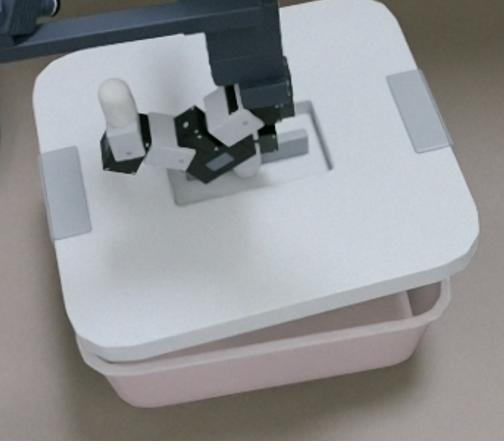

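{"api": "execute_actions", "payload": {"actions": [[[0,0,0,0,0,0,0.754,0.18,0.576,0.696,1,0,0.88,0.696,0.754,-0.18,0.576,0.696,0.714,0.678,0.226,0.168,0.3,-0.8,0.0,0.0,0.045,0,0,0,0.754,-0.35,0.576,0.696,0.754,0.3,0.576,0.696,-0.068,0,-0.3,-0.174,0.714,0.678,0.226,0.168,0.78,-0.8]],[[0,0,0,0,0,0,0.754,0.18,0.576,0.696,1,0,0.88,0.696,0.754,-0.18,0.576,0.696,0.714,0.678,0.226,0.168,0.3,-0.8,0.01,-0.05,0.01,0,0,0,0.754,-0.35,0.576,0.696,0.754,0.3,0.576,0.696,-0.068,0,-0.3,-0.174,0.714,0.678,0.226,0.168,0.78,-0.8]],[[0,0,0,0,0,0,0.754,0.18,0.576,0.696,1,0,0.88,0.696,0.754,-0.18,0.576,0.696,0.714,0.678,0.226,0.168,0.3,-0.8,0.014,-0.09,0,0,0,0,0.754,-0.35,0.576,0.696,0.754,0.3,0.576,0.696,-0.068,0,-0.3,-0.174,0.714,0.678,0.226,0.168,0.78,-0.8]],[[0,0,0,0,0,0,0.754,0.18,0.576,0.696,1,0,0.88,0.696,0.754,-0.18,0.576,0.696,0.714,0.678,0.226,0.168,0.3,-0.8,0.014,-0.09,0,0,0,0,0.754,-0.35,0.576,0.696,0.754,0.3,0.576,0.696,-0.068,0,-0.3,-0.174,0.714,0.678,0.226,0.168,0.78,-0.8]]], "cameras": ["cam_head_left"]}}

{"api": "zoom_image", "payload": {"camera": "cam_head_left", "region": [110, 130, 430, 340]}}

Scene clock: 30.03 s.
left_arm: end_effector_position=(+0.4643, +0.4172, +0.2983) hand_goal=(+0.754, +0.180, +0.576, +0.696, +1.000, +0.000, +0.880, +0.696, +0.754, -0.180, +0.576, +0.696, +0.714, +0.678, +0.226, +0.168) hand_measured=(+0.754, +0.180, +0.576, +0.696, +0.996, +0.002, +0.878, +0.696, +0.754, -0.176, +0.576, +0.696, +0.716, +0.678, +0.222, +0.168) hand_current_ma=(+0, +0, +0, +0, -1, +0, -1, +0, +0, +1, +0, +0, +0, +0, -1, +0) hand_state=(goal, goal, goal, goal, goal, goal, goal, goal, goal, goal, goal, goal, goal, goal, goal, goal) hand_current_limit=0.30 hand_speed=-0.80 end_effector_quat_wxyz=(-0.006, +0.604, +0.797, -0.010) | right_arm: end_effector_position=(+0.3160, +0.0166, +0.3471) hand_goal=(+0.754, -0.350, +0.576, +0.696, +0.754, +0.300, +0.576, +0.696, -0.068, +0.000, -0.300, -0.174, +0.714, +0.678, +0.226, +0.168) hand_measured=(+0.750, -0.092, +0.572, +0.694, +0.756, +0.088, +0.576, +0.696, -0.054, +0.000, -0.296, -0.172, +0.714, +0.678, +0.222, +0.168) hand_current_ma=(-17, +489, -10, -4, +8, -489, +2, +0, +58, +0, +15, +8, +0, -2, -14, -1) hand_state=(goal, blocked, goal, goal, goal, blocked, goal, goal, goal, goal, goal, goal, goal, goal, goal, goal) hand_current_limit=0.78 hand_speed=-0.80 end_effector_quat_wxyz=(-0.002, -0.078, +0.997, -0.005)
Joint positions: left_arm=[0.089 1.288 1.358 -1.662 0.007 -0.184] | right_arm=[0.609 1.475 1.592 -1.697 0.006 -1.098]
Joint torques (N m): left_arm=[-1.32 -9.52 11.3 -0.24 -0.19 0.14] | right_arm=[0.32 -15.97 8.59 0.14 -0.15 -0.11]
Heat: left arm: hottest elbow 33 °C; right arm: hottest elbow 31 °C.
Hand target: left_arm +0.4738, +0.4193, +0.3108; +0.000, +0.605, +0.796, +0.000 | right_arm +0.3099, +0.0141, +0.3528; +0.000, -0.087, +0.996, +0.000
Off the commanded pose: left_arm 0.016 m, 1 deg | right_arm 0.009 m, 1 deg.
joint sent to its limit (right arm) — joint 4 (wrist pitch), lower limit. The joint targets still meet the commanded pose.
Step readings (end_effector_position of left_arm | right_arm):
0: (+0.4643, +0.4172, +0.2983) | (+0.2726, +0.1425, +0.2931)
1: (+0.4643, +0.4172, +0.2983) | (+0.2727, +0.1426, +0.2935)
2: (+0.4643, +0.4172, +0.2983) | (+0.2725, +0.1423, +0.2944)
4: (+0.4643, +0.4172, +0.2983) | (+0.2716, +0.1412, +0.2982)
8: (+0.4643, +0.4172, +0.2983) | (+0.2728, +0.1427, +0.3113)
15: (+0.4643, +0.4172, +0.2983) | (+0.2743, +0.1446, +0.3187)
16: (+0.4643, +0.4172, +0.2983) | (+0.2744, +0.1445, +0.3187)
17: (+0.4643, +0.4172, +0.2983) | (+0.2748, +0.1441, +0.3187)
19: (+0.4643, +0.4172, +0.2983) | (+0.2754, +0.1425, +0.3197)
23: (+0.4643, +0.4172, +0.2983) | (+0.2853, +0.1335, +0.3238)
30: (+0.4643, +0.4172, +0.2983) | (+0.2940, +0.1230, +0.3331)
31: (+0.4643, +0.4172, +0.2983) | (+0.2940, +0.1226, +0.3337)
32: (+0.4643, +0.4172, +0.2983) | (+0.2952, +0.1205, +0.3344)
34: (+0.4643, +0.4172, +0.2983) | (+0.2943, +0.1145, +0.3352)
38: (+0.4643, +0.4172, +0.2983) | (+0.2972, +0.0914, +0.3377)
45: (+0.4643, +0.4172, +0.2983) | (+0.3087, +0.0712, +0.3493)
46: (+0.4643, +0.4172, +0.2983) | (+0.3083, +0.0706, +0.3492)
47: (+0.4643, +0.4172, +0.2983) | (+0.3088, +0.0684, +0.3485)
49: (+0.4643, +0.4172, +0.2983) | (+0.3056, +0.0606, +0.3448)
53: (+0.4643, +0.4172, +0.2983) | (+0.3074, +0.0362, +0.3395)
60: (+0.4643, +0.4172, +0.2983) | (+0.3177, +0.0166, +0.3460)
Images, in order (width x height): cam_head_left 672x504.

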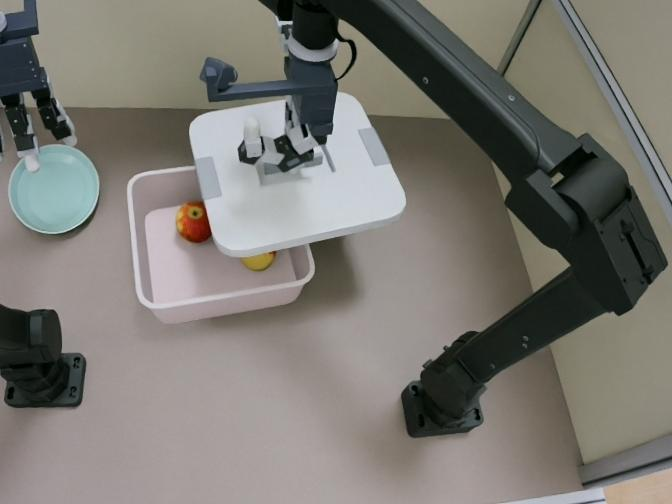

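Scaled by 1.575 from the camera's 672x504 image, which has a finer 960x720 frame.

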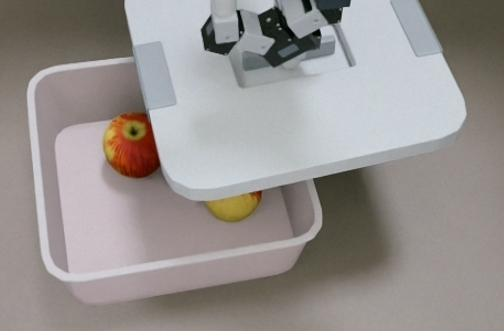

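{"api": "execute_actions", "payload": {"actions": [[[0,0,0,0,0,0,0.754,0.18,0.576,0.696,1,0,0.88,0.696,0.754,-0.18,0.576,0.696,0.714,0.678,0.226,0.168,0.3,-0.8,0.005,-0.09,0,0,0,0,0.754,-0.35,0.576,0.696,0.754,0.30,0.576,0.696,-0.068,0,-0.3,-0.174,0.714,0.678,0.226,0.168,0.78,-0.8]],[[0,0,0,0,0,0,0.754,0.18,0.576,0.696,1,0,0.88,0.696,0.754,-0.18,0.576,0.696,0.714,0.678,0.226,0.168,0.3,-0.8,0.005,-0.09,0,0,0,0,0.754,-0.35,0.576,0.696,0.754,0.30,0.576,0.696,-0.068,0,-0.3,-0.174,0.714,0.678,0.226,0.168,0.78,-0.8]],[[0,0,0,0,0,0,0.754,0.18,0.576,0.696,1,0,0.88,0.696,0.754,-0.18,0.576,0.696,0.714,0.678,0.226,0.168,0.3,-0.8,0.01,-0.09,0,0,0,0,0.754,-0.35,0.576,0.696,0.754,0.30,0.576,0.696,-0.068,0,-0.3,-0.174,0.714,0.678,0.226,0.168,0.78,-0.8]]], "cameras": ["cam_head_left"]}}

Scene clock: 34.23 s.
left_arm: end_effector_position=(+0.4643, +0.4172, +0.2983) hand_goal=(+0.754, +0.180, +0.576, +0.696, +1.000, +0.000, +0.880, +0.696, +0.754, -0.180, +0.576, +0.696, +0.714, +0.678, +0.226, +0.168) hand_measured=(+0.754, +0.180, +0.576, +0.696, +0.996, +0.002, +0.878, +0.696, +0.754, -0.176, +0.576, +0.696, +0.716, +0.678, +0.222, +0.168) hand_current_ma=(+0, +0, +0, +0, -1, +0, -1, +0, +0, +1, +0, +0, +0, +0, -1, +0) hand_state=(goal, goal, goal, goal, goal, goal, goal, goal, goal, goal, goal, goal, goal, goal, goal, goal) hand_current_limit=0.30 hand_speed=-0.80 end_effector_quat_wxyz=(-0.006, +0.604, +0.797, -0.010) | right_arm: end_effector_position=(+0.3285, -0.1474, +0.3473) hand_goal=(+0.754, -0.350, +0.576, +0.696, +0.754, +0.300, +0.576, +0.696, -0.068, +0.000, -0.300, -0.174, +0.714, +0.678, +0.226, +0.168) hand_measured=(+0.752, -0.092, +0.574, +0.694, +0.758, +0.088, +0.578, +0.696, -0.054, +0.000, -0.296, -0.172, +0.714, +0.678, +0.222, +0.168) hand_current_ma=(-10, +490, -7, -5, +11, -489, +5, +0, +54, +0, +15, +8, +1, -2, -14, -1) hand_state=(goal, blocked, goal, goal, goal, blocked, goal, goal, goal, goal, goal, goal, goal, goal, goal, goal) hand_current_limit=0.78 hand_speed=-0.80 end_effector_quat_wxyz=(-0.004, -0.079, +0.997, -0.005)
Joint positions: left_arm=[0.089 1.288 1.358 -1.662 0.007 -0.184] | right_arm=[0.223 1.323 1.44 -1.697 0.008 -1.485]
Joint torques (N m): left_arm=[-1.32 -9.47 11.3 -0.24 -0.19 0.15] | right_arm=[0.15 -13.1 8.66 0.09 -0.31 -0.11]
Heat: left arm: hottest elbow 33 °C; right arm: hottest shoulder 31 °C.
Hand target: left_arm +0.4738, +0.4193, +0.3108; +0.000, +0.605, +0.796, +0.000 | right_arm +0.3220, -0.1479, +0.3529; +0.000, -0.087, +0.996, +0.000
Off the commanded pose: left_arm 0.016 m, 1 deg | right_arm 0.008 m, 1 deg.
joint sent to its limit (right arm) — joint 4 (wrist pitch), lower limit. The joint targets still meet the commanded pose.
Step readings (end_effector_position of left_arm | right_arm):
0: (+0.4643, +0.4172, +0.2983) | (+0.3160, +0.0166, +0.3471)
1: (+0.4643, +0.4172, +0.2983) | (+0.3159, +0.0163, +0.3467)
2: (+0.4643, +0.4172, +0.2983) | (+0.3162, +0.0136, +0.3459)
4: (+0.4643, +0.4172, +0.2983) | (+0.3131, +0.0072, +0.3433)
8: (+0.4643, +0.4172, +0.2983) | (+0.3132, -0.0198, +0.3400)
15: (+0.4643, +0.4172, +0.2983) | (+0.3195, -0.0383, +0.3482)
16: (+0.4643, +0.4172, +0.2983) | (+0.3190, -0.0385, +0.3485)
17: (+0.4643, +0.4172, +0.2983) | (+0.3192, -0.0414, +0.3477)
19: (+0.4643, +0.4172, +0.2983) | (+0.3156, -0.0479, +0.3461)
23: (+0.4643, +0.4172, +0.2983) | (+0.3188, -0.0753, +0.3426)
30: (+0.4643, +0.4172, +0.2983) | (+0.3237, -0.0929, +0.3477)
31: (+0.4643, +0.4172, +0.2983) | (+0.3230, -0.0929, +0.3480)
32: (+0.4643, +0.4172, +0.2983) | (+0.3235, -0.0960, +0.3475)
34: (+0.4643, +0.4172, +0.2983) | (+0.3215, -0.1021, +0.3469)
38: (+0.4643, +0.4172, +0.2983) | (+0.3267, -0.1306, +0.3447)
45: (+0.4643, +0.4172, +0.2983) | (+0.3303, -0.1476, +0.3471)
Images, in order (width x height): cam_head_left 672x504.

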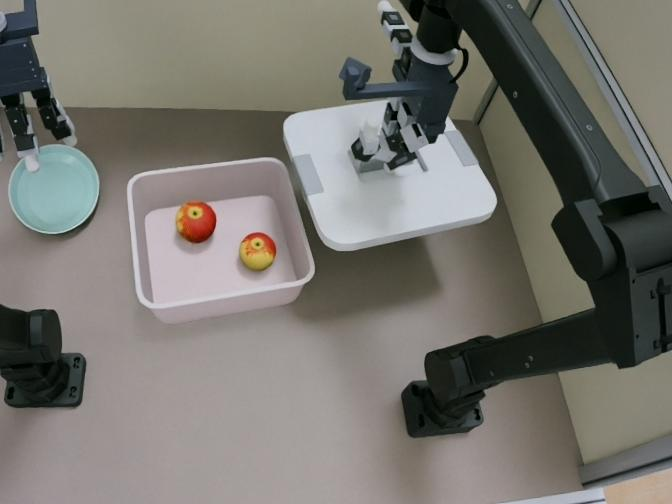

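{"api": "execute_actions", "payload": {"actions": [[[0,0,0,0,0,0,0.754,0.18,0.576,0.696,1,0,0.88,0.696,0.754,-0.18,0.576,0.696,0.714,0.678,0.226,0.168,0.3,-0.8,0.005,-0.09,0,0,0,0,0.754,-0.35,0.576,0.696,0.754,0.30,0.576,0.696,-0.068,0,-0.3,-0.174,0.714,0.678,0.226,0.168,0.78,-0.8]],[[0,0,0,0,0,0,0.754,0.18,0.576,0.696,1,0,0.88,0.696,0.754,-0.18,0.576,0.696,0.714,0.678,0.226,0.168,0.3,-0.8,0.003,-0.08,-0.03,0,0,0,0.754,-0.35,0.576,0.696,0.754,0.30,0.576,0.696,-0.068,0,-0.3,-0.174,0.714,0.678,0.226,0.168,0.78,-0.8]],[[0,0,0,0,0,0,0.754,0.18,0.576,0.696,1,0,0.88,0.696,0.754,-0.18,0.576,0.696,0.714,0.678,0.226,0.168,0.3,-0.8,0,0,-0.06,0,0,0,0.754,-0.35,0.576,0.696,0.754,0.30,0.576,0.696,-0.068,0,-0.3,-0.174,0.714,0.678,0.226,0.168,0.78,-0.8]],[[0,0,0,0,0,0,0.754,0.18,0.576,0.696,1,0,0.88,0.696,0.754,-0.18,0.576,0.696,0.714,0.678,0.226,0.168,0.3,-0.8,0,0,-0.06,0,0,0,0.754,-0.35,0.576,0.696,0.754,0.30,0.576,0.696,-0.068,0,-0.3,-0.174,0.714,0.678,0.226,0.168,0.78,-0.8]]], "cameras": ["cam_head_left"]}}

Scene clock: 36.93 s.
left_arm: end_effector_position=(+0.4643, +0.4172, +0.2983) hand_goal=(+0.754, +0.180, +0.576, +0.696, +1.000, +0.000, +0.880, +0.696, +0.754, -0.180, +0.576, +0.696, +0.714, +0.678, +0.226, +0.168) hand_measured=(+0.754, +0.180, +0.576, +0.696, +0.996, +0.002, +0.878, +0.696, +0.754, -0.176, +0.576, +0.696, +0.716, +0.678, +0.222, +0.168) hand_current_ma=(+0, +0, +0, +0, -1, +0, -1, +0, +0, +1, +0, +0, +0, +0, -1, +0) hand_state=(goal, goal, goal, goal, goal, goal, goal, goal, goal, goal, goal, goal, goal, goal, goal, goal) hand_current_limit=0.30 hand_speed=-0.80 end_effector_quat_wxyz=(-0.006, +0.604, +0.797, -0.010) | right_arm: end_effector_position=(+0.3241, -0.2505, +0.2624) hand_goal=(+0.754, -0.350, +0.576, +0.696, +0.754, +0.300, +0.576, +0.696, -0.068, +0.000, -0.300, -0.174, +0.714, +0.678, +0.226, +0.168) hand_measured=(+0.750, -0.092, +0.574, +0.694, +0.756, +0.088, +0.578, +0.696, -0.054, +0.000, -0.296, -0.172, +0.714, +0.678, +0.222, +0.168) hand_current_ma=(-10, +490, -6, -5, +9, -489, +5, +1, +52, +0, +15, +8, +0, -2, -14, -1) hand_state=(goal, blocked, goal, goal, goal, blocked, goal, goal, goal, goal, goal, goal, goal, goal, goal, goal) hand_current_limit=0.78 hand_speed=-0.80 end_effector_quat_wxyz=(-0.009, -0.079, +0.997, -0.003)
Joint positions: left_arm=[0.089 1.288 1.358 -1.662 0.007 -0.184] | right_arm=[-0.057 1.289 1.185 -1.485 0.009 -1.765]
Joint torques (N m): left_arm=[-1.32 -9.47 11.32 -0.21 -0.19 0.15] | right_arm=[0.15 -10.75 8.87 0.72 -0.36 -0.11]
Heat: left arm: hottest elbow 33 °C; right arm: hottest shoulder 31 °C.
Hand target: left_arm +0.4738, +0.4193, +0.3108; +0.000, +0.605, +0.796, +0.000 | right_arm +0.3267, -0.2499, +0.2628; +0.000, -0.087, +0.996, +0.000
Off the commanded pose: left_arm 0.016 m, 1 deg | right_arm 0.003 m, 2 deg.
Step readings (end_effector_position of left_arm | right_arm):
0: (+0.4643, +0.4172, +0.2983) | (+0.3285, -0.1474, +0.3473)
1: (+0.4643, +0.4172, +0.2983) | (+0.3285, -0.1477, +0.3473)
2: (+0.4643, +0.4172, +0.2983) | (+0.3289, -0.1505, +0.3471)
4: (+0.4643, +0.4172, +0.2983) | (+0.3276, -0.1570, +0.3473)
8: (+0.4643, +0.4172, +0.2983) | (+0.3313, -0.1856, +0.3458)
15: (+0.4643, +0.4172, +0.2983) | (+0.3332, -0.2024, +0.3469)
16: (+0.4643, +0.4172, +0.2983) | (+0.3327, -0.2025, +0.3466)
17: (+0.4643, +0.4172, +0.2983) | (+0.3319, -0.2049, +0.3460)
19: (+0.4643, +0.4172, +0.2983) | (+0.3290, -0.2107, +0.3430)
23: (+0.4643, +0.4172, +0.2983) | (+0.3273, -0.2364, +0.3326)
30: (+0.4643, +0.4172, +0.2983) | (+0.3282, -0.2508, +0.3304)
31: (+0.4643, +0.4172, +0.2983) | (+0.3277, -0.2508, +0.3299)
32: (+0.4643, +0.4172, +0.2983) | (+0.3284, -0.2508, +0.3281)
34: (+0.4643, +0.4172, +0.2983) | (+0.3289, -0.2508, +0.3202)
38: (+0.4643, +0.4172, +0.2983) | (+0.3248, -0.2506, +0.3011)
45: (+0.4643, +0.4172, +0.2983) | (+0.3250, -0.2506, +0.2960)
46: (+0.4643, +0.4172, +0.2983) | (+0.3251, -0.2506, +0.2957)
47: (+0.4643, +0.4172, +0.2983) | (+0.3259, -0.2506, +0.2938)
49: (+0.4643, +0.4172, +0.2983) | (+0.3277, -0.2507, +0.2860)
53: (+0.4643, +0.4172, +0.2983) | (+0.3231, -0.2505, +0.2672)
60: (+0.4643, +0.4172, +0.2983) | (+0.3237, -0.2505, +0.2624)
Images, in order (width x height): cam_head_left 672x504.

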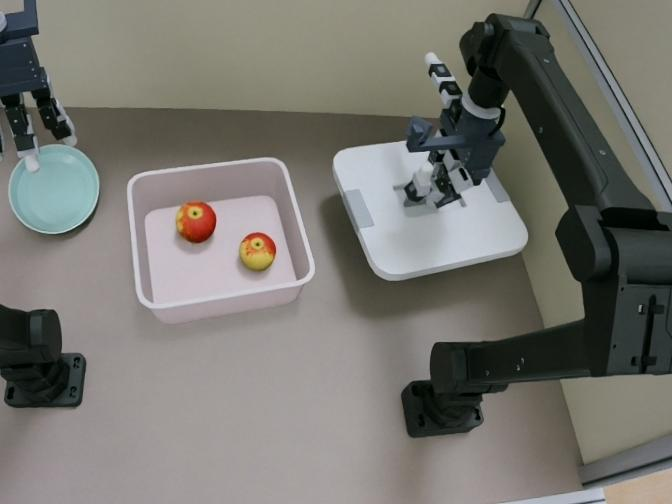

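{"api": "execute_actions", "payload": {"actions": [[[0,0,0,0,0,0,0.754,0.18,0.576,0.696,1,0,0.88,0.696,0.754,-0.18,0.576,0.696,0.714,0.678,0.226,0.168,0.3,-0.8,0,0,-0.06,0,0,0,0.754,-0.35,0.576,0.696,0.754,0.30,0.576,0.696,-0.068,0,-0.3,-0.174,0.714,0.678,0.226,0.168,0.78,-0.8]],[[0,0,0,0,0,0,0.754,0.18,0.576,0.696,1,0,0.88,0.696,0.754,-0.18,0.576,0.696,0.714,0.678,0.226,0.168,0.3,-0.8,0,0,-0.05,0,0,0,0.754,-0.35,0.576,0.696,0.754,0.30,0.576,0.696,-0.068,0,-0.3,-0.174,0.714,0.678,0.226,0.168,0.78,-0.8]],[[0,0,0,0,0,0,0.754,0.18,0.576,0.696,1,0,0.88,0.696,0.754,-0.18,0.576,0.696,0.714,0.678,0.226,0.168,0.3,-0.8,0,0,-0.04,0,0,0,0.754,-0.35,0.576,0.696,0.754,0.30,0.576,0.696,-0.068,0,-0.3,-0.174,0.714,0.678,0.226,0.168,0.78,-0.8]],[[0,0,0,0,0,0,0.754,0.18,0.576,0.696,1,0,0.88,0.696,0.754,-0.18,0.576,0.696,0.714,0.678,0.226,0.168,0.3,-0.8,0,0,-0.03,0,0,0,0.754,-0.35,0.576,0.696,0.754,0.30,0.576,0.696,-0.068,0,-0.3,-0.174,0.714,0.678,0.226,0.168,0.78,-0.8]]], "cameras": ["cam_head_left"]}}

Scene clock: 39.60 s.
left_arm: end_effector_position=(+0.4643, +0.4172, +0.2983) hand_goal=(+0.754, +0.180, +0.576, +0.696, +1.000, +0.000, +0.880, +0.696, +0.754, -0.180, +0.576, +0.696, +0.714, +0.678, +0.226, +0.168) hand_measured=(+0.754, +0.180, +0.576, +0.696, +0.996, +0.002, +0.878, +0.696, +0.754, -0.176, +0.576, +0.696, +0.716, +0.678, +0.222, +0.168) hand_current_ma=(+0, +0, +0, +0, -1, +0, -1, +0, +0, +1, +0, +0, +0, +0, -1, +0) hand_state=(goal, goal, goal, goal, goal, goal, goal, goal, goal, goal, goal, goal, goal, goal, goal, goal) hand_current_limit=0.30 hand_speed=-0.80 end_effector_quat_wxyz=(-0.006, +0.604, +0.797, -0.010) | right_arm: end_effector_position=(+0.3248, -0.2506, +0.1568) hand_goal=(+0.754, -0.350, +0.576, +0.696, +0.754, +0.300, +0.576, +0.696, -0.068, +0.000, -0.300, -0.174, +0.714, +0.678, +0.226, +0.168) hand_measured=(+0.750, -0.092, +0.574, +0.694, +0.756, +0.088, +0.578, +0.696, -0.054, +0.000, -0.296, -0.172, +0.714, +0.678, +0.222, +0.168) hand_current_ma=(-10, +490, -6, -5, +9, -489, +5, +1, +52, +0, +15, +8, +0, -2, -14, -1) hand_state=(goal, blocked, goal, goal, goal, blocked, goal, goal, goal, goal, goal, goal, goal, goal, goal, goal) hand_current_limit=0.78 hand_speed=-0.80 end_effector_quat_wxyz=(-0.006, -0.080, +0.997, -0.004)
Joint positions: left_arm=[0.089 1.288 1.358 -1.662 0.007 -0.184] | right_arm=[-0.057 1.358 0.963 -1.188 0.009 -1.767]
Joint torques (N m): left_arm=[-1.32 -9.47 11.32 -0.24 -0.2 0.15] | right_arm=[0.09 -10.64 8.05 0.75 -0.36 -0.11]
Heat: left arm: hottest elbow 33 °C; right arm: hottest shoulder 31 °C.
Hand target: left_arm +0.4738, +0.4193, +0.3108; +0.000, +0.605, +0.796, +0.000 | right_arm +0.3268, -0.2499, +0.1548; +0.000, -0.087, +0.996, +0.000
Off the commanded pose: left_arm 0.016 m, 1 deg | right_arm 0.003 m, 1 deg.
Step readings (end_effector_position of left_arm | right_arm):
0: (+0.4643, +0.4172, +0.2983) | (+0.3241, -0.2505, +0.2624)
1: (+0.4643, +0.4172, +0.2983) | (+0.3243, -0.2505, +0.2621)
2: (+0.4643, +0.4172, +0.2983) | (+0.3247, -0.2506, +0.2604)
4: (+0.4643, +0.4172, +0.2983) | (+0.3266, -0.2506, +0.2526)
8: (+0.4643, +0.4172, +0.2983) | (+0.3227, -0.2505, +0.2342)
15: (+0.4643, +0.4172, +0.2983) | (+0.3231, -0.2505, +0.2271)
16: (+0.4643, +0.4172, +0.2983) | (+0.3238, -0.2505, +0.2269)
17: (+0.4643, +0.4172, +0.2983) | (+0.3244, -0.2505, +0.2255)
19: (+0.4643, +0.4172, +0.2983) | (+0.3267, -0.2506, +0.2197)
23: (+0.4643, +0.4172, +0.2983) | (+0.3232, -0.2505, +0.2049)
30: (+0.4643, +0.4172, +0.2983) | (+0.3235, -0.2505, +0.1975)
31: (+0.4643, +0.4172, +0.2983) | (+0.3241, -0.2505, +0.1974)
32: (+0.4643, +0.4172, +0.2983) | (+0.3247, -0.2506, +0.1964)
34: (+0.4643, +0.4172, +0.2983) | (+0.3263, -0.2506, +0.1921)
38: (+0.4643, +0.4172, +0.2983) | (+0.3246, -0.2506, +0.1809)
45: (+0.4643, +0.4172, +0.2983) | (+0.3237, -0.2505, +0.1740)
46: (+0.4643, +0.4172, +0.2983) | (+0.3245, -0.2505, +0.1740)
47: (+0.4643, +0.4172, +0.2983) | (+0.3249, -0.2506, +0.1733)
49: (+0.4643, +0.4172, +0.2983) | (+0.3265, -0.2506, +0.1704)
53: (+0.4643, +0.4172, +0.2983) | (+0.3255, -0.2506, +0.1622)
60: (+0.4643, +0.4172, +0.2983) | (+0.3244, -0.2505, +0.1568)
Images, in order (width x height): cam_head_left 672x504.

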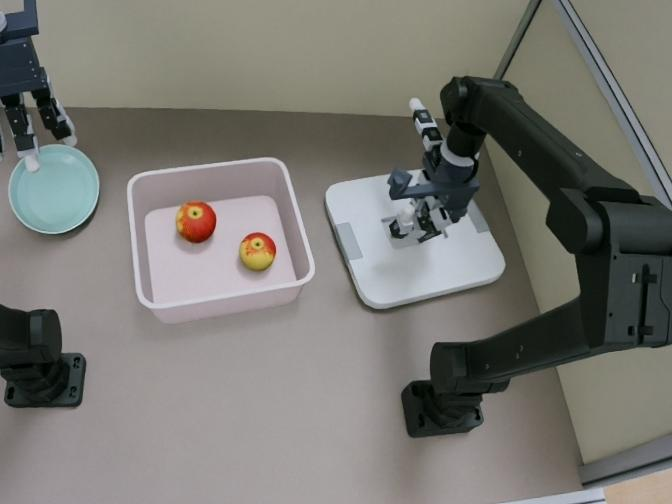

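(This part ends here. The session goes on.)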